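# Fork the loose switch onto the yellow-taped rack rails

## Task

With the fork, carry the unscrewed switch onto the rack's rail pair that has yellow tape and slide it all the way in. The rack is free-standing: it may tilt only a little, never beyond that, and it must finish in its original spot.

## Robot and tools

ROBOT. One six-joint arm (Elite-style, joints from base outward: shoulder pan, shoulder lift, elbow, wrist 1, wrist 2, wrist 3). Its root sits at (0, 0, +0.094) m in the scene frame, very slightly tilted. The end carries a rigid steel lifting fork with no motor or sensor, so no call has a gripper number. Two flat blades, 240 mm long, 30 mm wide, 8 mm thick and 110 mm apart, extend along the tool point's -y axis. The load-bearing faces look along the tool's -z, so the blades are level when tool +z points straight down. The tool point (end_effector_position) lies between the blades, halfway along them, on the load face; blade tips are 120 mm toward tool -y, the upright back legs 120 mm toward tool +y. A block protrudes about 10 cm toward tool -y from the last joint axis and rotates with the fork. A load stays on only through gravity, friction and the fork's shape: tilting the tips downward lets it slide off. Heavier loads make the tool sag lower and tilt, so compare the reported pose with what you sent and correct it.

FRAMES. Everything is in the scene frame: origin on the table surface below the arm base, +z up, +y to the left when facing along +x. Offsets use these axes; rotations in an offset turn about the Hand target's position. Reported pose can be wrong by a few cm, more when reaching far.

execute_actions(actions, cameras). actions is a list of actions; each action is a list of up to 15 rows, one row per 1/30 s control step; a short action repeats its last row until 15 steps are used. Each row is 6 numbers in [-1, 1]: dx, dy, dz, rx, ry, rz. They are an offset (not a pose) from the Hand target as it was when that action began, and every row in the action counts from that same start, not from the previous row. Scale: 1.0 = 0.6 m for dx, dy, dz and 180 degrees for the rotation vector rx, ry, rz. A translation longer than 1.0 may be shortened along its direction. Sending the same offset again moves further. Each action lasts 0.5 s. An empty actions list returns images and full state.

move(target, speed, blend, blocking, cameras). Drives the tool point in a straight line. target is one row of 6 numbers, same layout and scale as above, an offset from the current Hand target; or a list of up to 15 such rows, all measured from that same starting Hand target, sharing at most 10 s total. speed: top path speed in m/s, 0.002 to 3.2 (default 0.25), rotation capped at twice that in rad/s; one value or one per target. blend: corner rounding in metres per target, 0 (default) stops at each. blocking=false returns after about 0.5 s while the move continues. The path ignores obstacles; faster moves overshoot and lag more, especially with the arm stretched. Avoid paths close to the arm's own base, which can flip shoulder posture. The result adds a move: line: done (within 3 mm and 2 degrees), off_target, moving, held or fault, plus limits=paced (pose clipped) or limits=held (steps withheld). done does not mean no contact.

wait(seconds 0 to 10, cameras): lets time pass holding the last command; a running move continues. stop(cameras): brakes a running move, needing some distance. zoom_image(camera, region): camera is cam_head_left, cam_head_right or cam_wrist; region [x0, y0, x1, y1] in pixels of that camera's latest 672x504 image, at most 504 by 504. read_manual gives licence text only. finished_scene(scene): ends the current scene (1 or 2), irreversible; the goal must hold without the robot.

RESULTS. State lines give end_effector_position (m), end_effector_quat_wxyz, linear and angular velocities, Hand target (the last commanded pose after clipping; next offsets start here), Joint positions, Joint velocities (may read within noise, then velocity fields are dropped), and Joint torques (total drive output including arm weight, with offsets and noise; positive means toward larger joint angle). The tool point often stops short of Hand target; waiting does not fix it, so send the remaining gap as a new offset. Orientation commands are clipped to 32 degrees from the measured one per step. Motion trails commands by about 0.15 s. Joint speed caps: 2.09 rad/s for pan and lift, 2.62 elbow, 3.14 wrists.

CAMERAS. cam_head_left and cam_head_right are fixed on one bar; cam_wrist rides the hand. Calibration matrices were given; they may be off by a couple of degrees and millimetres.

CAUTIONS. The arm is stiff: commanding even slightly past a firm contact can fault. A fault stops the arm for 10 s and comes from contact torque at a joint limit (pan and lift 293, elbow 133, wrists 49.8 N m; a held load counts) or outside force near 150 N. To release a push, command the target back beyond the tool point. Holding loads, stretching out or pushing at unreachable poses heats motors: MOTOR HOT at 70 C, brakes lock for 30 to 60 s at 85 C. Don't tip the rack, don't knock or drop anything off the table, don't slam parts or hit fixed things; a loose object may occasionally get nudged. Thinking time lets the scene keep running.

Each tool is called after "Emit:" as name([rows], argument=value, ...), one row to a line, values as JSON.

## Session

Emit:
execute_actions(actions=[])

Emit:
zoom_image(camera="cam_head_right", region=[270, 60, 490, 280])

Emit:
zoom_image(camera="cam_head_left", region=[270, 60, 490, 280])

Scene clock: 0.00 s.
end_effector_position=(+0.3721, -0.1179, +0.2683) end_effector_quat_wxyz=(-0.171, +0.978, -0.115, +0.012)
Joint positions: [1.982 -1.736 2.436 -1.964 -1.402 0.575]
Joint velocities: within noise
Joint torques (N m): no reading
Hand target: +0.3721, -0.1179, +0.2683; -0.171, +0.978, -0.115, +0.012
camera_calibration:
cam_wrist: T_world_to_cam=[[0.971635, -0.232132, -0.0451733, -0.367249], [-0.231942, -0.972683, 0.00947392, -0.159603], [-0.0461385, 0.00127239, -0.998934, 0.379723], [0, 0, 0, 1]] pos_world=[0.337333, -0.240977, 0.364241]

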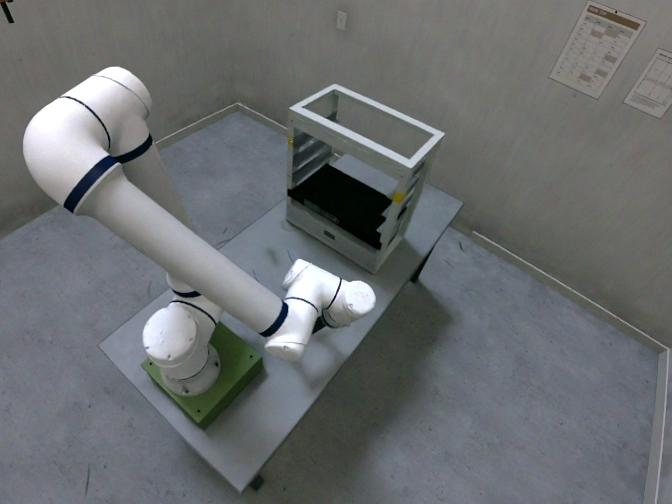

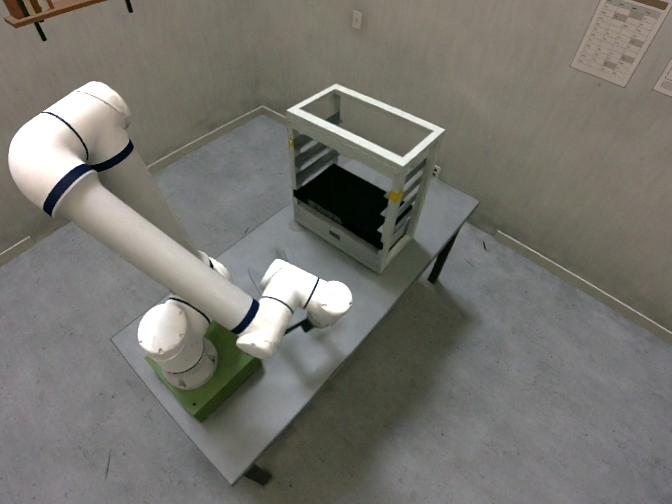

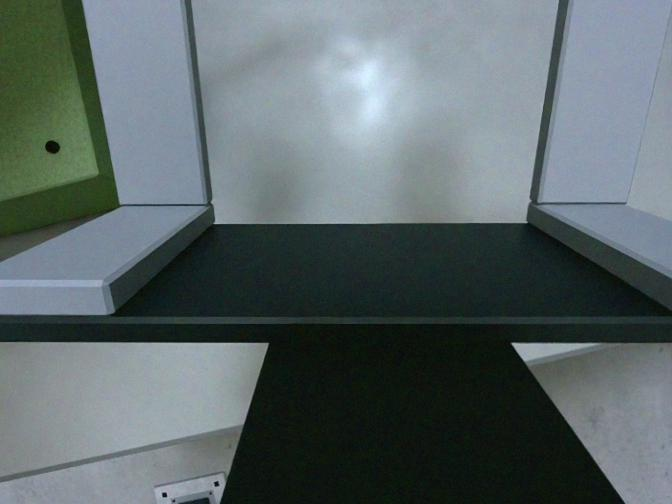

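Scaled by 2.291.

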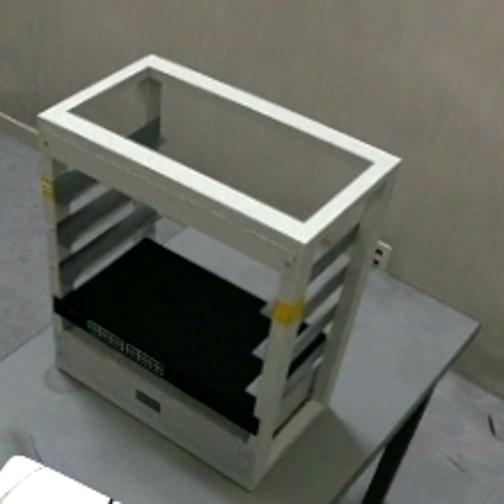

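Scaled by 2.291.

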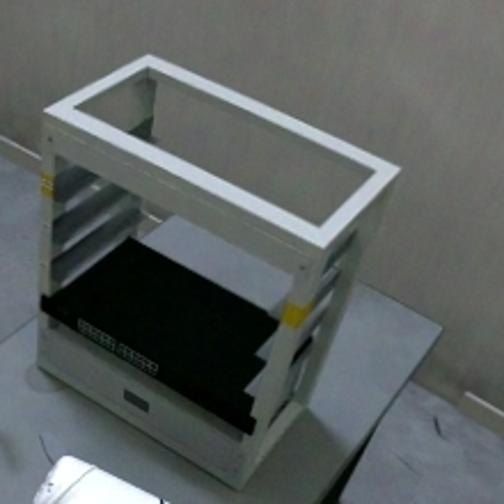

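Emit:
move(target=[0.217,0.197,0.303,-0.0752,0.0926,-0.442], speed=0.4)

Emit:
move([
  [0.07,0.25,0.25,-0.0177,-0.4596,0.0138],
], speed=0.4, cameras=["cam_wrist"])

Scene clock: 15.20 s.
end_effector_position=(+0.5023, +0.0003, +0.4501) end_effector_quat_wxyz=(+0.000, +0.683, -0.730, +0.000)
Joint positions: [2.692 -2.221 2.28 -1.615 -1.571 2.712]
Joint torques (N m): [10.81 16.64 -101.35 -5.32 -1.49 3.69]
Hand target: +0.5023, +0.0003, +0.4501; +0.000, +0.683, -0.730, +0.000
Off the commanded pose: 0.000 m, 0 deg.
move: done

Scene clock: 18.27 s.
end_effector_position=(+0.5443, +0.1503, +0.6001) end_effector_quat_wxyz=(-0.465, +0.527, -0.534, +0.470)
Joint positions: [3.075 -1.583 2.778 -4.197 -1.47 3.136]
Joint torques (N m): [8.91 -10.53 -53.48 -11.21 -2.16 3.46]
Hand target: +0.5443, +0.1503, +0.6001; -0.465, +0.527, -0.534, +0.470
Off the commanded pose: 0.000 m, 0 deg.
move: done
camera_calibration:
cam_wrist: T_world_to_cam=[[0.0124675, -0.999761, -0.0179392, 0.163747], [-0.461898, 0.0101536, -0.886875, 0.653487], [0.886846, 0.0193432, -0.461661, -0.114168], [0, 0, 0, 1]] pos_world=[0.401052, 0.159281, 0.529792]
Images, in order (width x height): cam_wrist 672x504.

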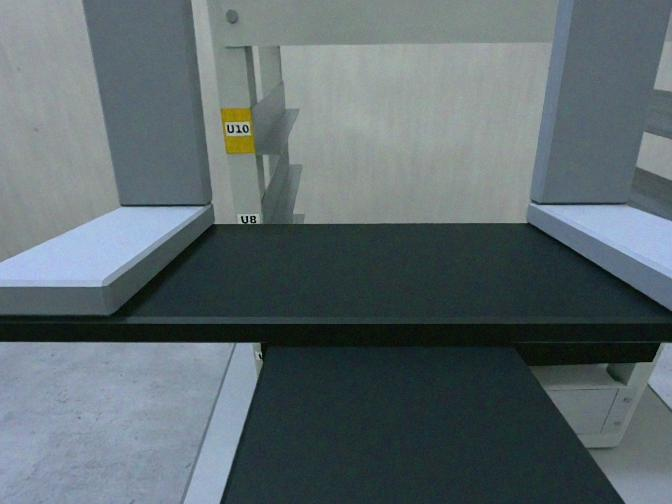

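Emit:
move(target=[0,0,-0.3,0,0,0], cameras=["cam_wrist"])

Emit:
zoom_image(camera="cam_wrist", region=[200, 0, 540, 230])

Emit:
move([
  [0.0,0,-0.1833,0,0,0],
], cameras=["cam_wrist"])

Emit:
zoom_image(camera="cam_wrist", region=[200, 0, 540, 230])

Scene clock: 23.53 s.
end_effector_position=(+0.5434, +0.1504, +0.5143) end_effector_quat_wxyz=(-0.457, +0.533, -0.541, +0.462)
Joint positions: [3.076 -1.224 2.821 -4.57 -1.473 3.133]
Joint torques (N m): [-22.3 -59.06 -23.49 -6.17 1.63 2.09]
Hand target: +0.5434, +0.1504, +0.5144; -0.457, +0.533, -0.541, +0.462 (not the last commanded pose)
Off the commanded pose: 0.094 m, 2 deg.
move: held (a check stopped the path); limits=held
pose unreachable: on one or more control steps of this call, first in action 0 (counted from 0), an arm could not follow its commanded pose, so it was not sent that pose on those steps. It may still have moved: this result reports where it is.
cause: moving toward the commanded pose would bring two parts of the arm too close to each other (joints 3 (elbow) to 5 (wrist 2) lie between them).
camera_calibration:
cam_wrist: T_world_to_cam=[[0.0111169, -0.999758, -0.0189775, 0.16362], [-0.487207, 0.0111579, -0.873215, 0.583526], [0.873216, 0.0189534, -0.486965, -0.132509], [0, 0, 0, 1]] pos_world=[0.398188, 0.159581, 0.448122]
Images, in order (width x height): cam_wrist 672x504.

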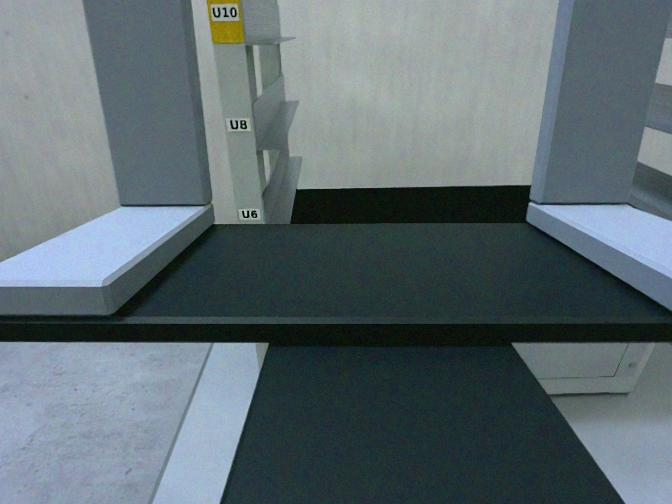

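Scaled by 1.482.

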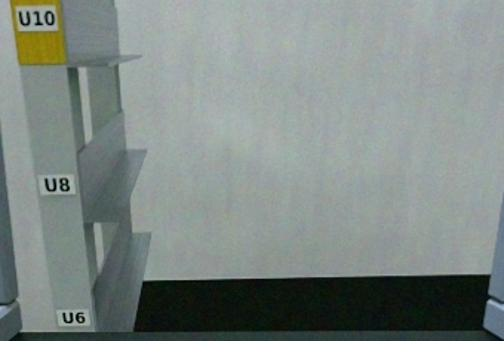

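Scene clock: 24.27 s.
end_effector_position=(+0.5434, +0.1503, +0.5013) end_effector_quat_wxyz=(-0.456, +0.534, -0.542, +0.461) end_effector_velocity=(+0.001, +0.000, -0.001) end_effector_angular_velocity=(+0.001, +0.003, +0.000)
Joint positions: [3.077 -1.163 2.823 -4.629 -1.474 3.133]
Joint velocities: [0 -0.002 0 0.006 0 0]
Joint torques (N m): [-21.25 -60.79 -18.4 -6.3 1.78 1.6]
Hand target: +0.5434, +0.1503, +0.5014; -0.456, +0.534, -0.542, +0.461 (not the last commanded pose)
Off the commanded pose: 0.097 m, 0 deg.
move: held (a check stopped the path); limits=held
pose unreachable: on one or more control steps of this call, first in action 0 (counted from 0), an arm could not follow its commanded pose, so it was not sent that pose on those steps. It may still have moved: this result reports where it is.
cause: moving toward the commanded pose would bring two parts of the arm too close to each other (joints 3 (elbow) to 5 (wrist 2) lie between them).
camera_calibration:
cam_wrist: T_world_to_cam=[[0.0105047, -0.999761, -0.0191759, 0.163716], [-0.490405, 0.0115615, -0.871418, 0.572944], [0.871432, 0.0185579, -0.490166, -0.136254], [0, 0, 0, 1]] pos_world=[0.397991, 0.159582, 0.435626]
Images, in order (width x height): cam_wrist 672x504.

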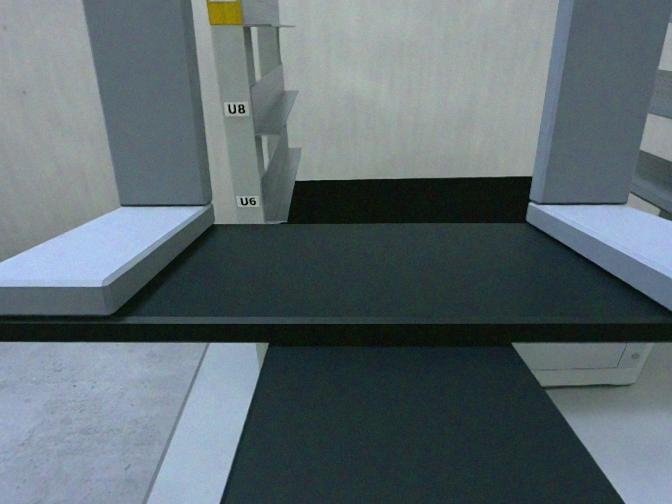

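Scaled by 1.482.

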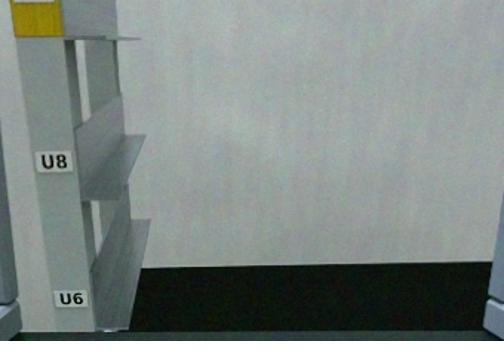

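Emit:
move([
  [0.03,-0.25,0.16,0,0,0],
  [0.0,-0.5,0.16,0,0,0],
], blend=[0.05,0], cameras=["cam_wrist"])

Emit:
zoom_image(camera="cam_wrist", region=[200, 0, 540, 230])

Emit:
move(target=[0,0,-0.15,0,0,0], cameras=["cam_wrist"])

Emit:
zoom_image(camera="cam_wrist", region=[200, 0, 540, 230])

Scene clock: 39.50 s.
end_effector_position=(+0.5435, -0.1496, +0.5974) end_effector_quat_wxyz=(-0.456, +0.533, -0.542, +0.462)
Joint positions: [1.925 -1.764 2.836 -3.714 -0.362 2.678]
Joint torques (N m): [-21.08 -25.09 -33.7 -3.12 4.91 -2.38]
Hand target: +0.5434, -0.1497, +0.5974; -0.456, +0.534, -0.542, +0.461
Off the commanded pose: 0.000 m, 0 deg.
move: done
camera_calibration:
cam_wrist: T_world_to_cam=[[0.0100339, -0.999765, -0.019234, -0.134057], [-0.489308, 0.0118658, -0.872031, 0.660007], [0.872054, 0.0181612, -0.489073, -0.0847385], [0, 0, 0, 1]] pos_world=[0.398188, -0.140318, 0.531524]
Images, in order (width x height): cam_wrist 672x504.

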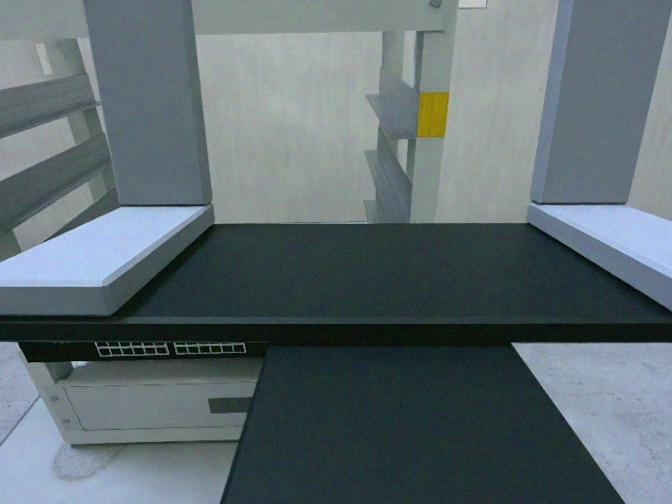

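Scaled by 1.482.

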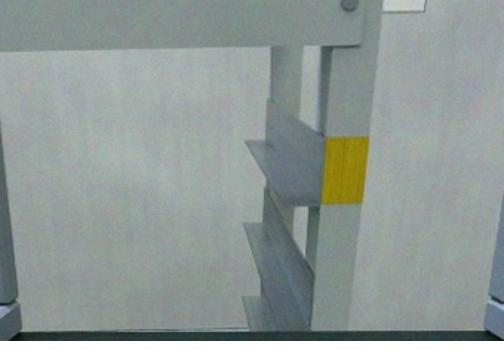

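Scene clock: 40.27 s.
end_effector_position=(+0.5433, -0.1493, +0.5739) end_effector_quat_wxyz=(-0.454, +0.536, -0.544, +0.458) end_effector_velocity=(+0.000, +0.000, +0.001) end_effector_angular_velocity=(+0.000, +0.000, +0.000)
Joint positions: [1.918 -1.689 2.861 -3.774 -0.359 2.64]
Joint velocities: [0 -0.005 -0.001 0.005 0 0.001]
Joint torques (N m): [10.39 -25.65 -50.53 -2.92 1.67 3.32]
Hand target: +0.5433, -0.1493, +0.5741; -0.454, +0.536, -0.544, +0.458 (not the last commanded pose)
Off the commanded pose: 0.067 m, 1 deg.
move: held (a check stopped the path); limits=held
pose unreachable: on one or more control steps of this call, first in action 0 (counted from 0), an arm could not follow its commanded pose, so it was not sent that pose on those steps. It may still have moved: this result reports where it is.
cause: moving toward the commanded pose would bring two parts of the arm too close to each other (joints 3 (elbow) and 4 (wrist 1) lie between them).
camera_calibration:
cam_wrist: T_world_to_cam=[[0.0119551, -0.999715, -0.0206521, -0.134404], [-0.498749, 0.0119393, -0.866664, 0.641549], [0.866664, 0.0206613, -0.498464, -0.0872654], [0, 0, 0, 1]] pos_world=[0.397208, -0.140222, 0.509733]
Images, in order (width x height): cam_wrist 672x504.

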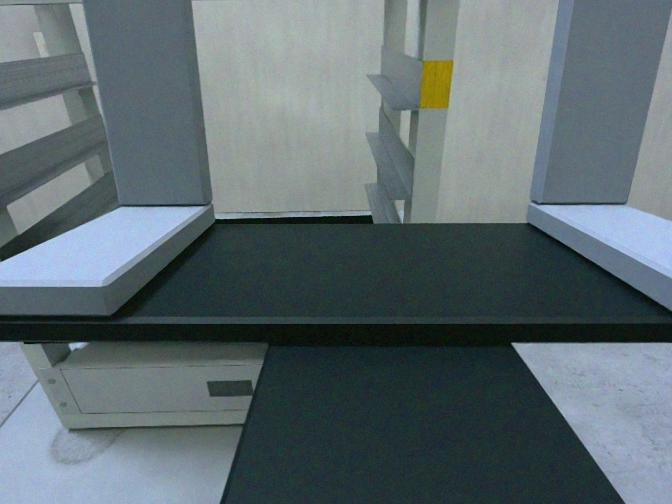

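Scaled by 1.482.

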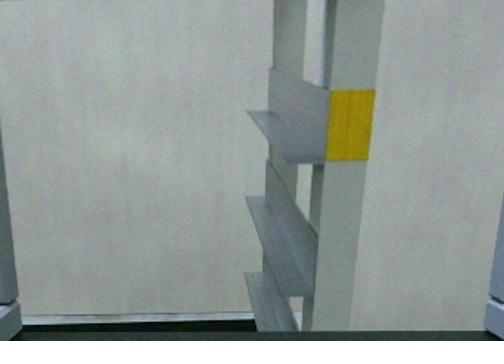

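Emit:
move([
  [-0.03,0.25,0.0,-0.0043,0.4468,0.0114],
  [0.071,0.2595,-0.715,-0.0043,0.4468,0.0114],
], speed=0.3, cameras=["all"])

Emit:
zoom_image(camera="cam_head_right", region=[270, 80, 470, 280])

Emit:
zoom_image(camera="cam_head_left", region=[270, 80, 470, 280])

Scene clock: 72.13 s.
end_effector_position=(+0.5430, -0.1426, +0.5733) end_effector_quat_wxyz=(-0.444, +0.541, -0.553, +0.453) end_effector_velocity=(+0.000, +0.000, +0.000) end_effector_angular_velocity=(-0.001, -0.001, -0.001)
Joint positions: [1.918 -1.797 2.873 -3.621 -0.383 2.588]
Joint velocities: [0 0.002 0 -0.005 0 0.001]
Joint torques (N m): [-18.6 6.29 -58.9 -8.43 5.43 3.39]
Hand target: +0.5430, -0.1426, +0.5733; -0.444, +0.541, -0.553, +0.453 (not the last commanded pose)
Off the commanded pose: 0.455 m, 79 deg.
led back after a hold: the arm was led back toward your command in small steps, so it may still be short of it.
move: held (a check stopped the path); path passed 0 of 2 targets; limits=held
pose unreachable: on one or more control steps of this call, first in action 0 (counted from 0), an arm could not follow its commanded pose, so it was not sent that pose on those steps. It may still have moved: this result reports where it is.
cause: moving toward the commanded pose would bring two parts of the arm too close to each other (joints 3 (elbow) and 4 (wrist 1) lie between them).
camera_calibration:
cam_wrist: T_world_to_cam=[[0.00156301, -0.999803, -0.0197918, -0.122541], [-0.524185, 0.0160357, -0.851453, 0.646345], [0.851603, 0.0117054, -0.524057, -0.0659073], [0, 0, 0, 1]] pos_world=[0.395123, -0.13211, 0.513368]

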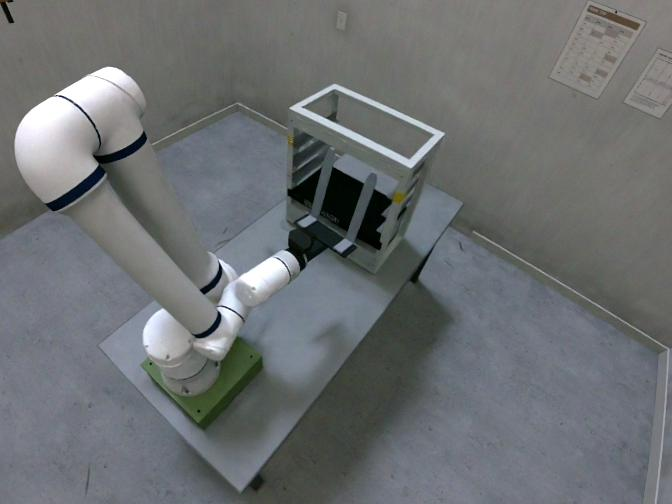

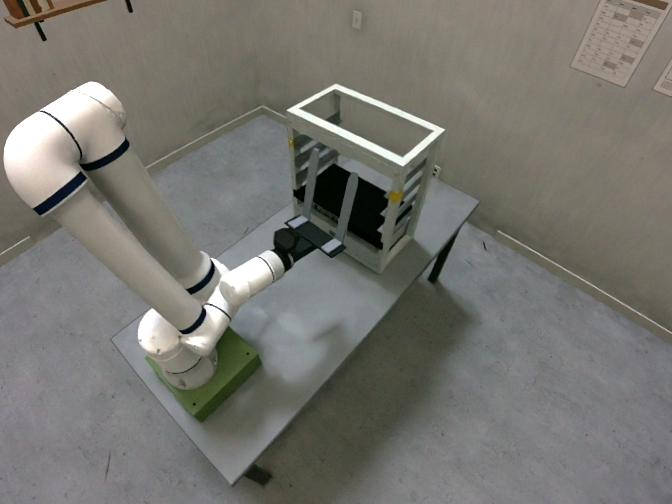

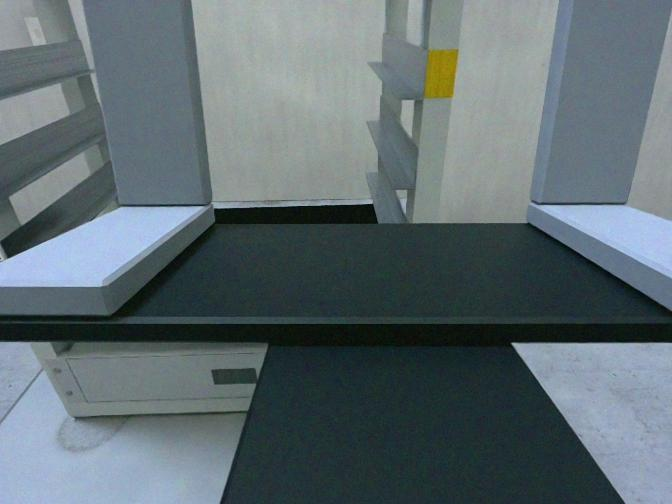

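Scaled by 2.520.

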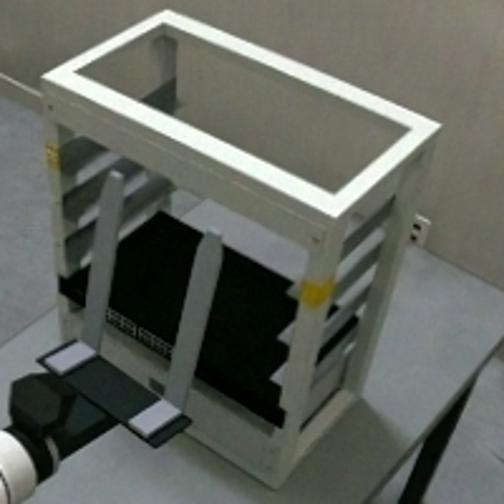

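Scaled by 2.520.

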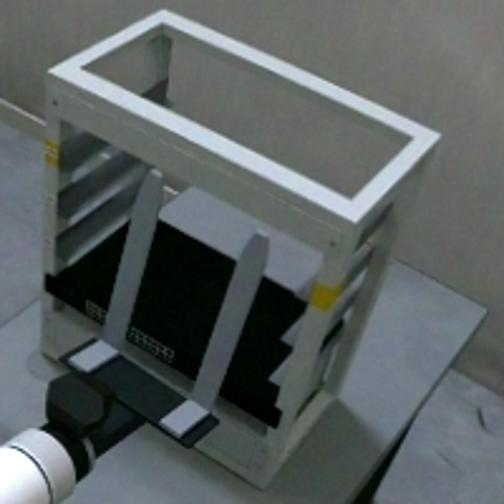

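Emit:
move(target=[0.1,0.04,0.1,0,0,0], speed=0.2)

Emit:
execute_actions(actions=[], cameras=[])

Scene clock: 77.73 s.
end_effector_position=(+0.6029, -0.1187, +0.6333) end_effector_quat_wxyz=(-0.444, +0.541, -0.553, +0.453)
Joint positions: [2.204 -1.777 2.709 -3.715 -0.639 2.857]
Joint torques (N m): [9.4 -5.56 -69.02 -9.06 0.08 3.25]
Hand target: +0.6030, -0.1186, +0.6333; -0.444, +0.541, -0.553, +0.453
Off the commanded pose: 0.000 m, 0 deg.
move: done

Scene clock: 77.73 s.
end_effector_position=(+0.6029, -0.1187, +0.6333) end_effector_quat_wxyz=(-0.444, +0.541, -0.553, +0.453)
Joint positions: [2.204 -1.777 2.709 -3.715 -0.639 2.857]
Joint velocities: within noise
Joint torques (N m): [9.4 -5.56 -69.02 -9.06 0.08 3.25]
Hand target: +0.6030, -0.1186, +0.6333; -0.444, +0.541, -0.553, +0.453
Off the commanded pose: 0.000 m, 0 deg.
No camera images: "cameras" was empty.

Emit:
move([
  [-0.047,0.198,-0.1,-0.0017,0.4373,0.0133],
  [-0.028,0.208,-0.814,-0.0017,0.4373,0.0133],
], speed=0.3, cameras=["all"])

Emit:
zoom_image(camera="cam_head_right", region=[270, 80, 470, 280])

Emit:
zoom_image(camera="cam_head_left", region=[270, 80, 470, 280])

Scene clock: 87.87 s.
end_effector_position=(+0.5862, +0.0062, +0.1450) end_effector_quat_wxyz=(+0.001, +0.717, -0.698, +0.000)
Joint positions: [2.775 -1.648 2.594 -2.502 -1.571 2.701]
Joint torques (N m): [9.74 -17.49 -45.38 -10.09 1.99 3.37]
Hand target: +0.5862, +0.0062, +0.1449; +0.001, +0.717, -0.698, +0.000
Off the commanded pose: 0.000 m, 0 deg.
move: done
camera_calibration:
cam_wrist: T_world_to_cam=[[0.0138264, -0.999563, -0.0261339, 0.011382], [-0.937431, -0.0220517, 0.347472, 0.370655], [-0.347896, 0.0196944, -0.937326, 0.434069], [0, 0, 0, 1]] pos_world=[0.498317, 0.0110018, 0.27837]

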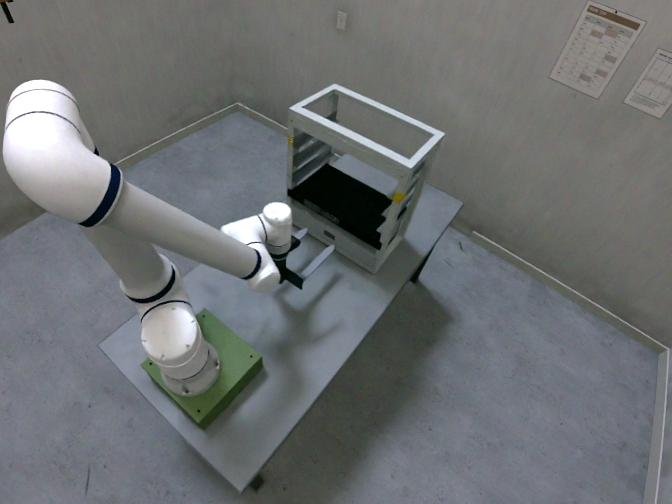

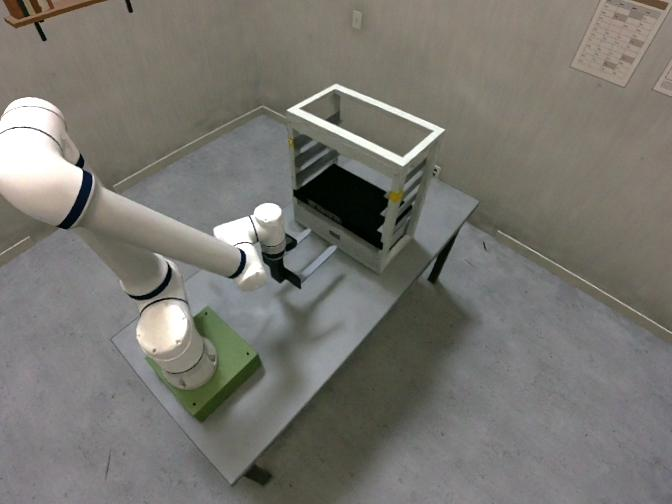

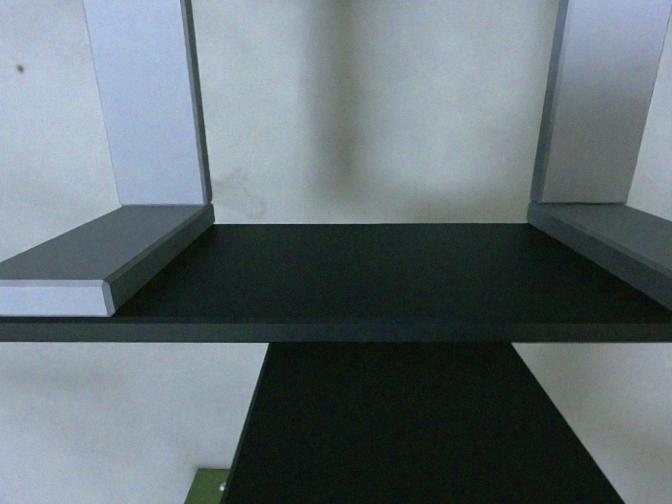

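Scaled by 2.520.

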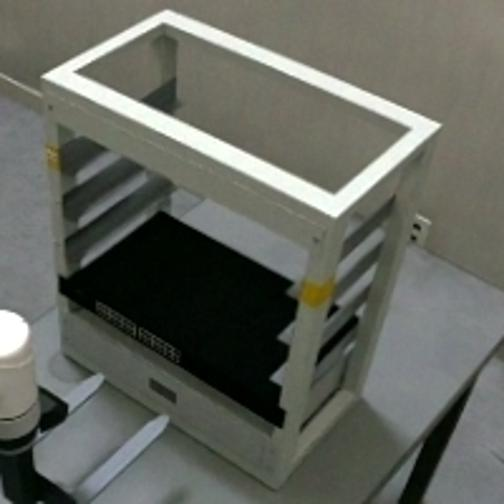

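Scaled by 2.520.

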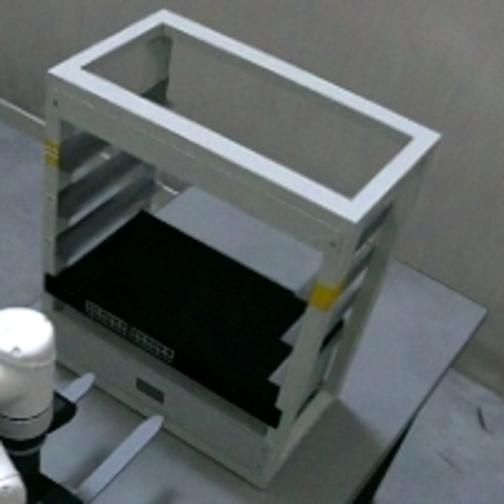

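Emit:
move(target=[0.05,0,0.2,0,-0.194,0], cameras=["cam_wrist"])

Emit:
zoom_image(camera="cam_wrist", region=[180, 0, 560, 230])

Scene clock: 93.27 s.
end_effector_position=(+0.6162, +0.0062, +0.2649) end_effector_quat_wxyz=(-0.209, +0.684, -0.666, +0.215)
Joint positions: [2.619 -1.579 2.83 -3.337 -1.259 2.631]
Joint torques (N m): [-21.6 -9.86 -27.29 -13.01 3.94 3.37]
Hand target: +0.6162, +0.0062, +0.2649; -0.209, +0.684, -0.666, +0.215
Off the commanded pose: 0.000 m, 0 deg.
move: done
camera_calibration:
cam_wrist: T_world_to_cam=[[0.0262959, -0.999563, -0.0135168, 0.00307516], [-0.967582, -0.0220523, -0.251592, 0.53435], [0.251184, 0.0196944, -0.967739, 0.195774], [0, 0, 0, 1]] pos_world=[0.467771, 0.0110018, 0.323938]
Images, in order (width x height): cam_wrist 672x504.

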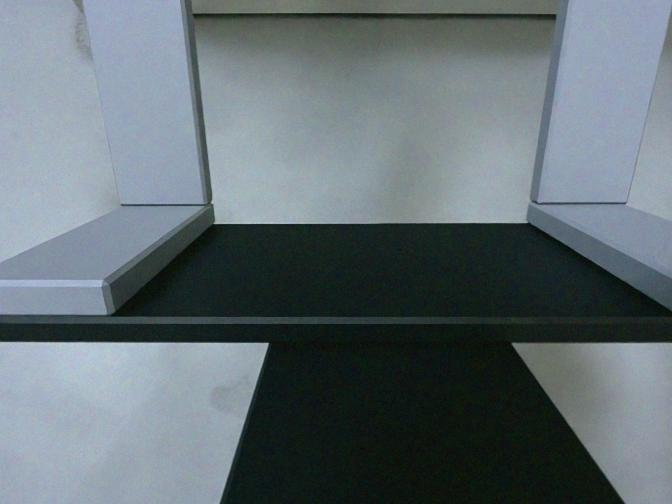

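Scaled by 1.326.

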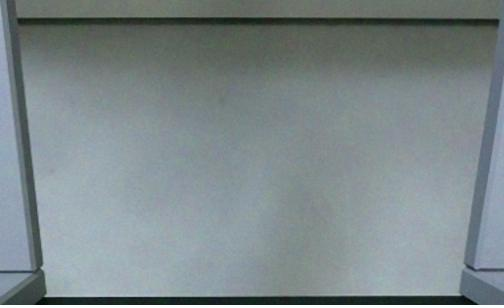

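Emit:
move([
  [-0.05,0,-0.1,0,0.194,0],
  [-0.05,0,-0.2,0,0.194,0],
  [0.2,0.007,-0.2,0,0.194,0],
], speed=[0.25,0.25,0.15], blend=[0.03,0,0], cameras=["all"])

Emit:
zoom_image(camera="cam_head_right", region=[270, 80, 470, 280])

Emit:
zoom_image(camera="cam_head_left", region=[270, 80, 470, 280])

Scene clock: 107.23 s.
end_effector_position=(+0.7360, +0.0104, +0.1449) end_effector_quat_wxyz=(+0.001, +0.717, -0.698, +0.000)
Joint positions: [2.89 -1.399 2.329 -2.486 -1.569 2.817]
Joint torques (N m): [8.2 -46.72 -70.96 -5.33 -1.5 3.43]
Hand target: +0.7362, +0.0104, +0.1449; +0.001, +0.717, -0.698, +0.000
Off the commanded pose: 0.000 m, 0 deg.
move: done
camera_calibration:
cam_wrist: T_world_to_cam=[[0.0138295, -0.999563, -0.026133, 0.0135041], [-0.937464, -0.0220525, 0.347383, 0.511255], [-0.347808, 0.0196946, -0.937359, 0.48596], [0, 0, 0, 1]] pos_world=[0.648117, 0.0152018, 0.27827]

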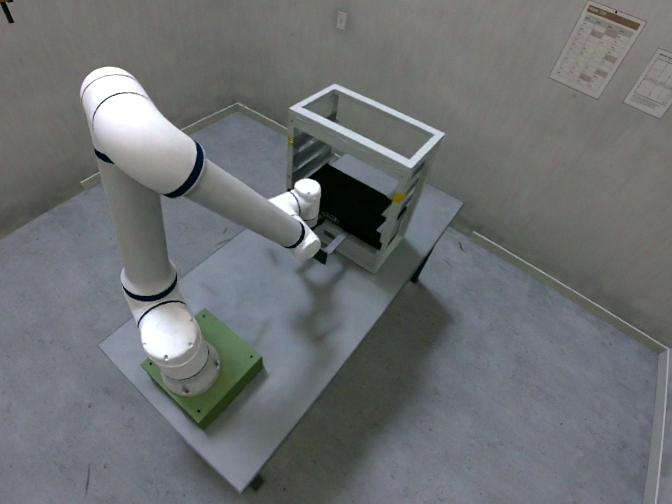

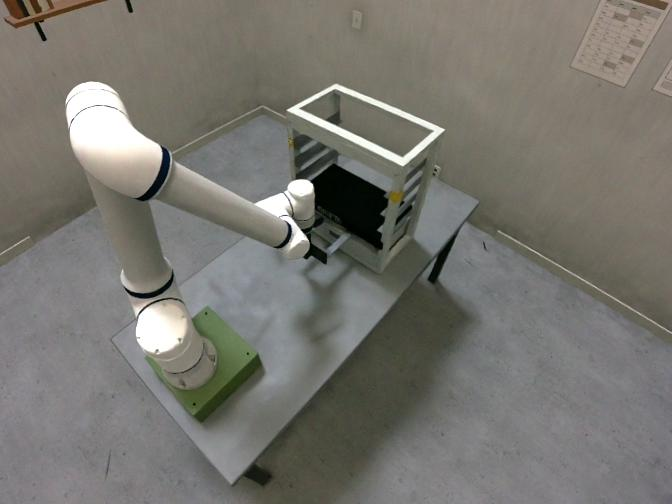

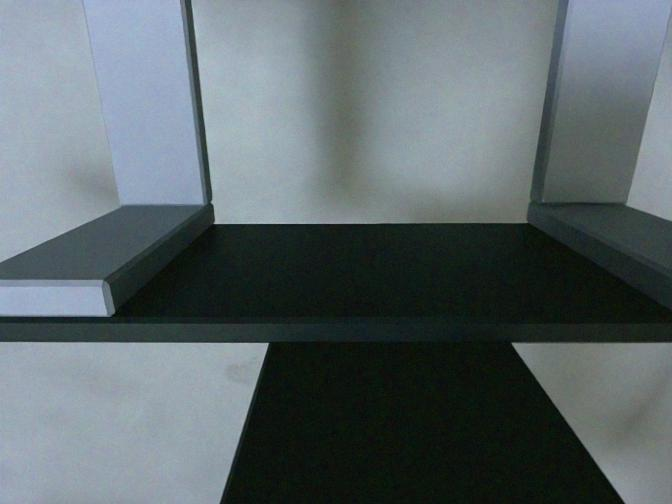

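Scaled by 2.520.

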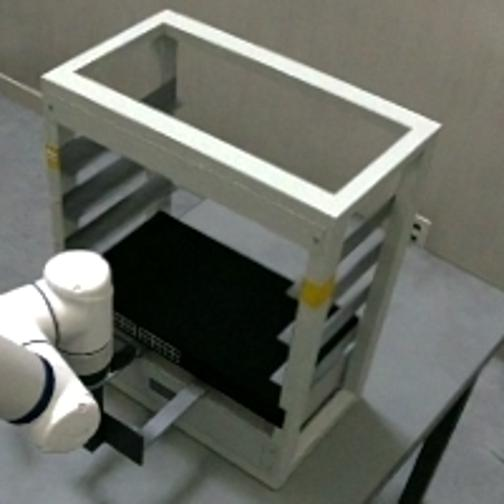

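Scaled by 2.520.

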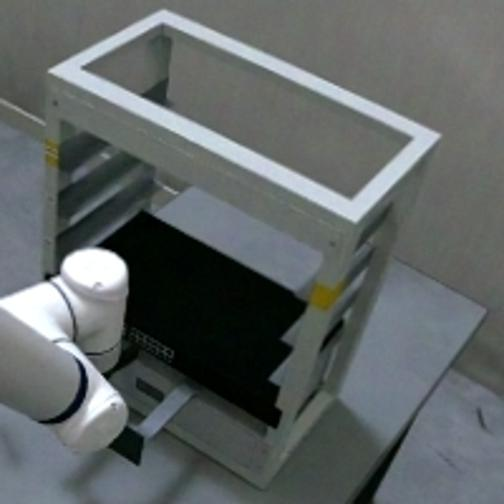

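Emit:
move(target=[0.2167,0.0061,0,0,0,0], speed=0.08, cameras=["all"])

Emit:
move(target=[0,0,0.025,0,0,0], speed=0.03)

Emit:
move(target=[0,0,0.0083,0,0,0], speed=0.015)

Emit:
move(target=[0,0,0.0067,0,0,0], speed=0.015)

Scene clock: 112.37 s.
end_effector_position=(+0.8660, +0.0140, +0.1449) end_effector_quat_wxyz=(+0.001, +0.717, -0.698, +0.000)
Joint positions: [2.95 -1.225 2.083 -2.415 -1.568 2.877]
Joint torques (N m): [9.5 -68.27 -75.42 -5.56 0.54 3.36]
Hand target: +0.8662, +0.0140, +0.1449; +0.001, +0.717, -0.698, +0.000
Off the commanded pose: 0.000 m, 0 deg.
move: done
camera_calibration:
cam_wrist: T_world_to_cam=[[0.0138295, -0.999563, -0.026133, 0.0154046], [-0.937464, -0.0220525, 0.347383, 0.633207], [-0.347808, 0.0196946, -0.937359, 0.531102], [0, 0, 0, 1]] pos_world=[0.778117, 0.0189018, 0.27827]

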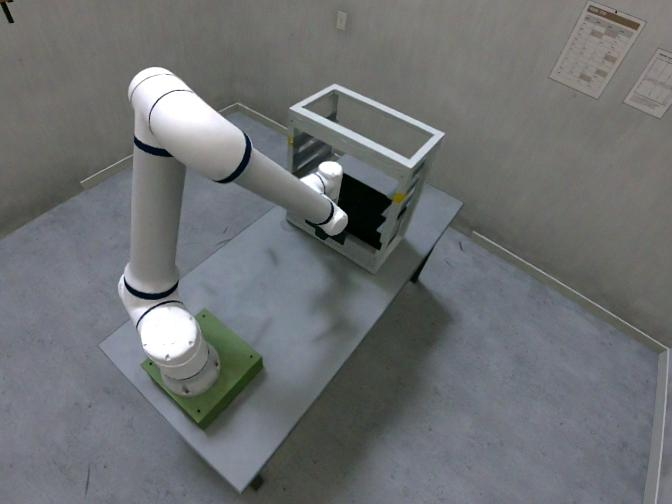

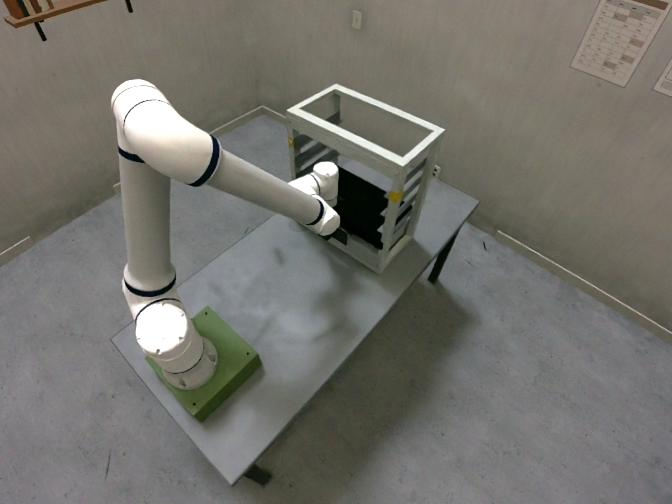

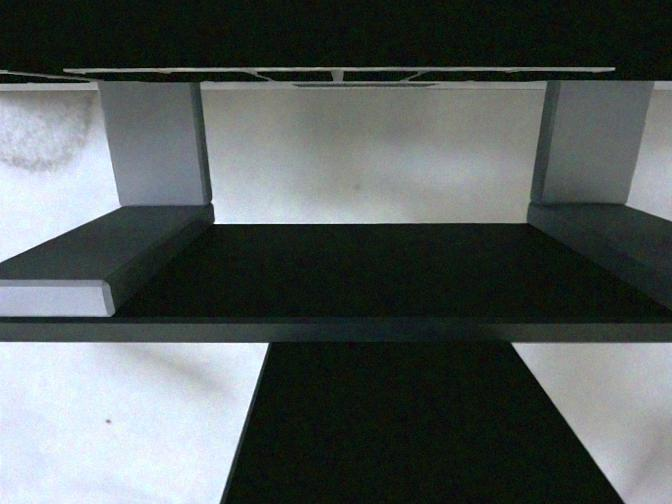

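Scene clock: 113.27 s.
end_effector_position=(+0.8662, +0.0141, +0.1597) end_effector_quat_wxyz=(+0.001, +0.717, -0.698, +0.000)
Joint positions: [2.95 -1.245 2.075 -2.386 -1.568 2.877]
Joint torques (N m): [-2.62 -97.96 -77.11 -5.39 -0.45 1.01]
Hand target: +0.8662, +0.0140, +0.1599; +0.001, +0.717, -0.698, +0.000
Off the commanded pose: 0.000 m, 0 deg.
move: done

Scene clock: 114.00 s.
end_effector_position=(+0.8662, +0.0140, +0.1647) end_effector_quat_wxyz=(+0.001, +0.717, -0.698, +0.000)
Joint positions: [2.95 -1.252 2.073 -2.377 -1.568 2.877]
Joint torques (N m): [-14.25 -99.31 -77.68 -5.74 -0.46 -1.64]
Hand target: +0.8662, +0.0140, +0.1649; +0.001, +0.717, -0.698, +0.000
Off the commanded pose: 0.000 m, 0 deg.
move: done

Scene clock: 114.70 s.
end_effector_position=(+0.8662, +0.0140, +0.1687) end_effector_quat_wxyz=(+0.001, +0.717, -0.698, +0.000) end_effector_velocity=(+0.000, +0.000, +0.001) end_effector_angular_velocity=(+0.000, +0.001, +0.000)
Joint positions: [2.95 -1.257 2.07 -2.369 -1.568 2.877]
Joint velocities: [0 -0.002 -0.001 0.005 0 0]
Joint torques (N m): [-15.33 -98.03 -77.6 -5.64 -0.56 -1.72]
Hand target: +0.8662, +0.0140, +0.1689; +0.001, +0.717, -0.698, +0.000
Off the commanded pose: 0.000 m, 0 deg.
move: done

Emit:
move(target=[0,0,0.005,0,0,0], speed=0.015)

Emit:
move(target=[0,0,0.005,0,0,0], speed=0.015)

Emit:
move(target=[0,0,0.01,0,0,0], speed=0.02, cameras=["all"])

Emit:
zoom_image(camera="cam_head_left", region=[270, 80, 470, 280])

Scene clock: 118.70 s.
end_effector_position=(+0.8662, +0.0140, +0.1717) end_effector_quat_wxyz=(+0.001, +0.717, -0.698, +0.000)
Joint positions: [2.95 -1.261 2.068 -2.363 -1.568 2.877]
Joint torques (N m): [-16.51 -96.41 -78.57 -5.79 -0.54 -1.67]
Hand target: +0.8662, +0.0140, +0.1719; +0.001, +0.717, -0.698, +0.000
Off the commanded pose: 0.000 m, 0 deg.
move: done

Scene clock: 119.40 s.
end_effector_position=(+0.8662, +0.0140, +0.1747) end_effector_quat_wxyz=(+0.001, +0.717, -0.698, +0.000)
Joint positions: [2.95 -1.265 2.067 -2.358 -1.568 2.877]
Joint torques (N m): [-18.59 -114.09 -96.18 -10.9 -0.61 -1.93]
Hand target: +0.8662, +0.0140, +0.1749; +0.001, +0.717, -0.698, +0.000
Off the commanded pose: 0.000 m, 0 deg.
move: done

Scene clock: 120.17 s.
end_effector_position=(+0.8662, +0.0140, +0.1807) end_effector_quat_wxyz=(+0.001, +0.717, -0.698, +0.000)
Joint positions: [2.95 -1.273 2.063 -2.346 -1.568 2.877]
Joint torques (N m): [-19.51 -133.58 -113.74 -17.97 2.11 -2.31]
Hand target: +0.8662, +0.0140, +0.1809; +0.001, +0.717, -0.698, +0.000
Off the commanded pose: 0.000 m, 0 deg.
move: done
camera_calibration:
cam_wrist: T_world_to_cam=[[0.0138633, -0.999565, -0.0260389, 0.0162844], [-0.937463, -0.0220514, 0.347385, 0.620922], [-0.347808, 0.0195946, -0.937361, 0.564826], [0, 0, 0, 1]] pos_world=[0.778317, 0.018902, 0.31417]

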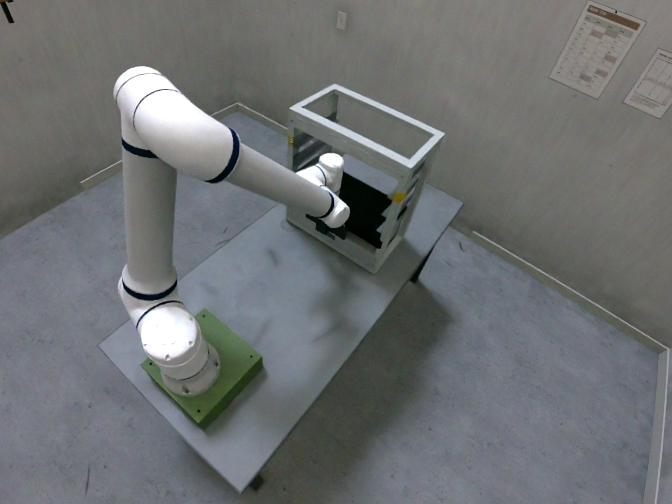

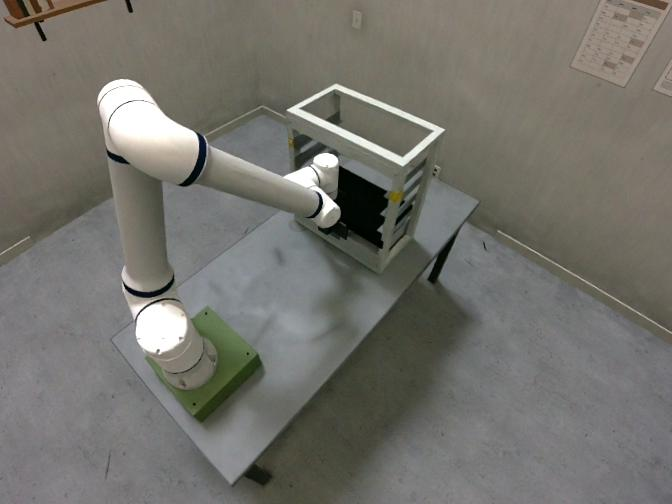

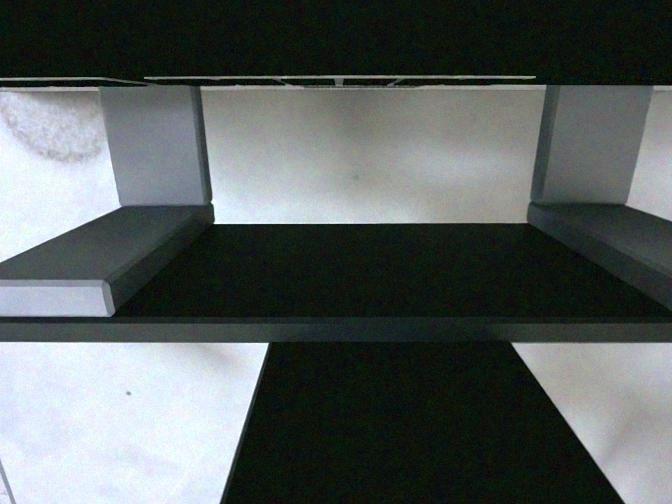

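Scaled by 2.520.

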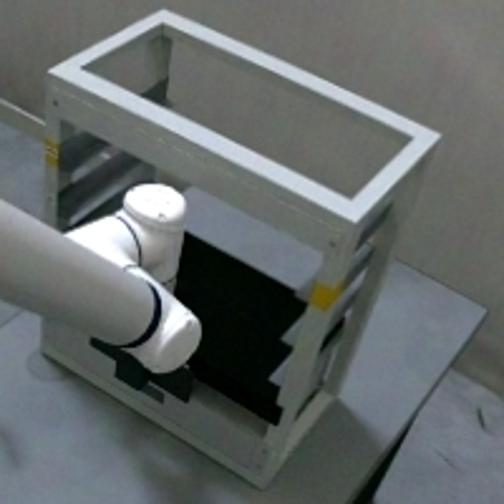

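Emit:
move(target=[-0.45,-0.0126,0,0,0,0], speed=0.1, cameras=["all"])

Emit:
zoom_image(camera="cam_head_left", region=[270, 80, 470, 280])

Emit:
zoom_image(camera="cam_head_right", region=[270, 80, 470, 280])

Scene clock: 127.67 s.
end_effector_position=(+0.5964, +0.0065, +0.1809) end_effector_quat_wxyz=(+0.001, +0.717, -0.698, +0.000)
Joint positions: [2.785 -1.709 2.544 -2.391 -1.571 2.712]
Joint torques (N m): [-20.41 -68.45 -84.97 -17.13 4.33 -2.32]
Hand target: +0.5962, +0.0065, +0.1809; +0.001, +0.717, -0.698, +0.000
Off the commanded pose: 0.000 m, 0 deg.
move: done
camera_calibration:
cam_wrist: T_world_to_cam=[[0.0138633, -0.999565, -0.0260389, 0.0124306], [-0.937463, -0.0220514, 0.347385, 0.367792], [-0.347808, 0.0195946, -0.937361, 0.47123], [0, 0, 0, 1]] pos_world=[0.508517, 0.011302, 0.31427]

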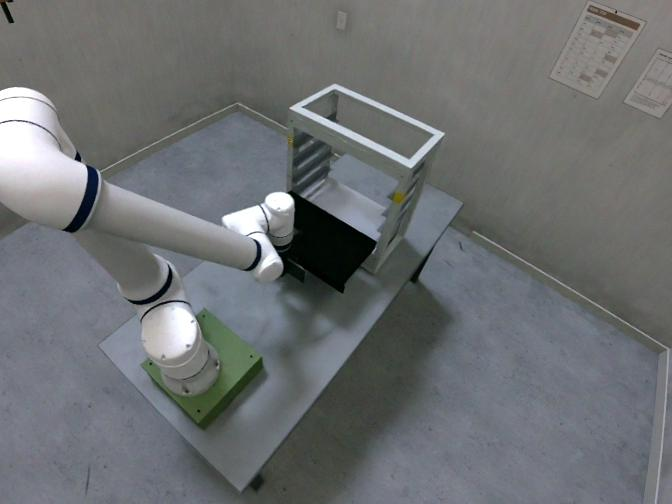

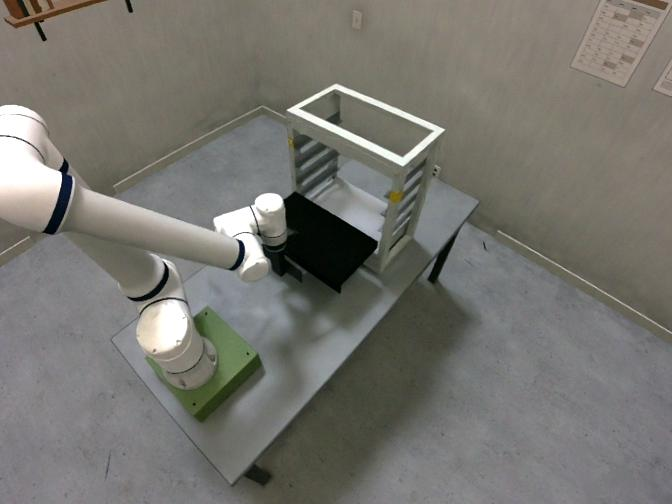

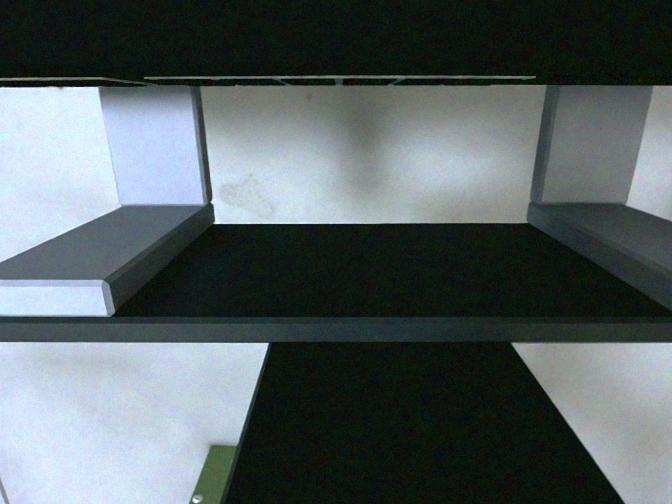

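Scaled by 2.520.

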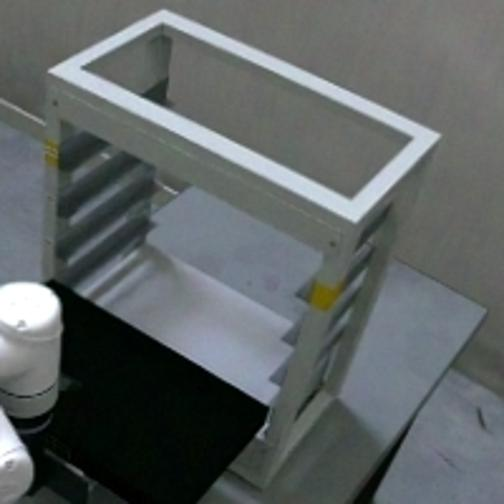

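Scaled by 2.520.

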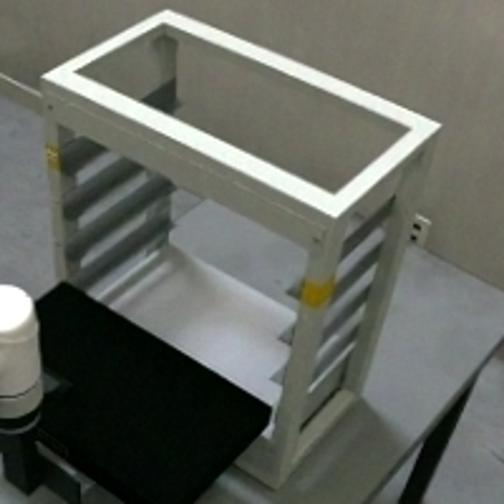

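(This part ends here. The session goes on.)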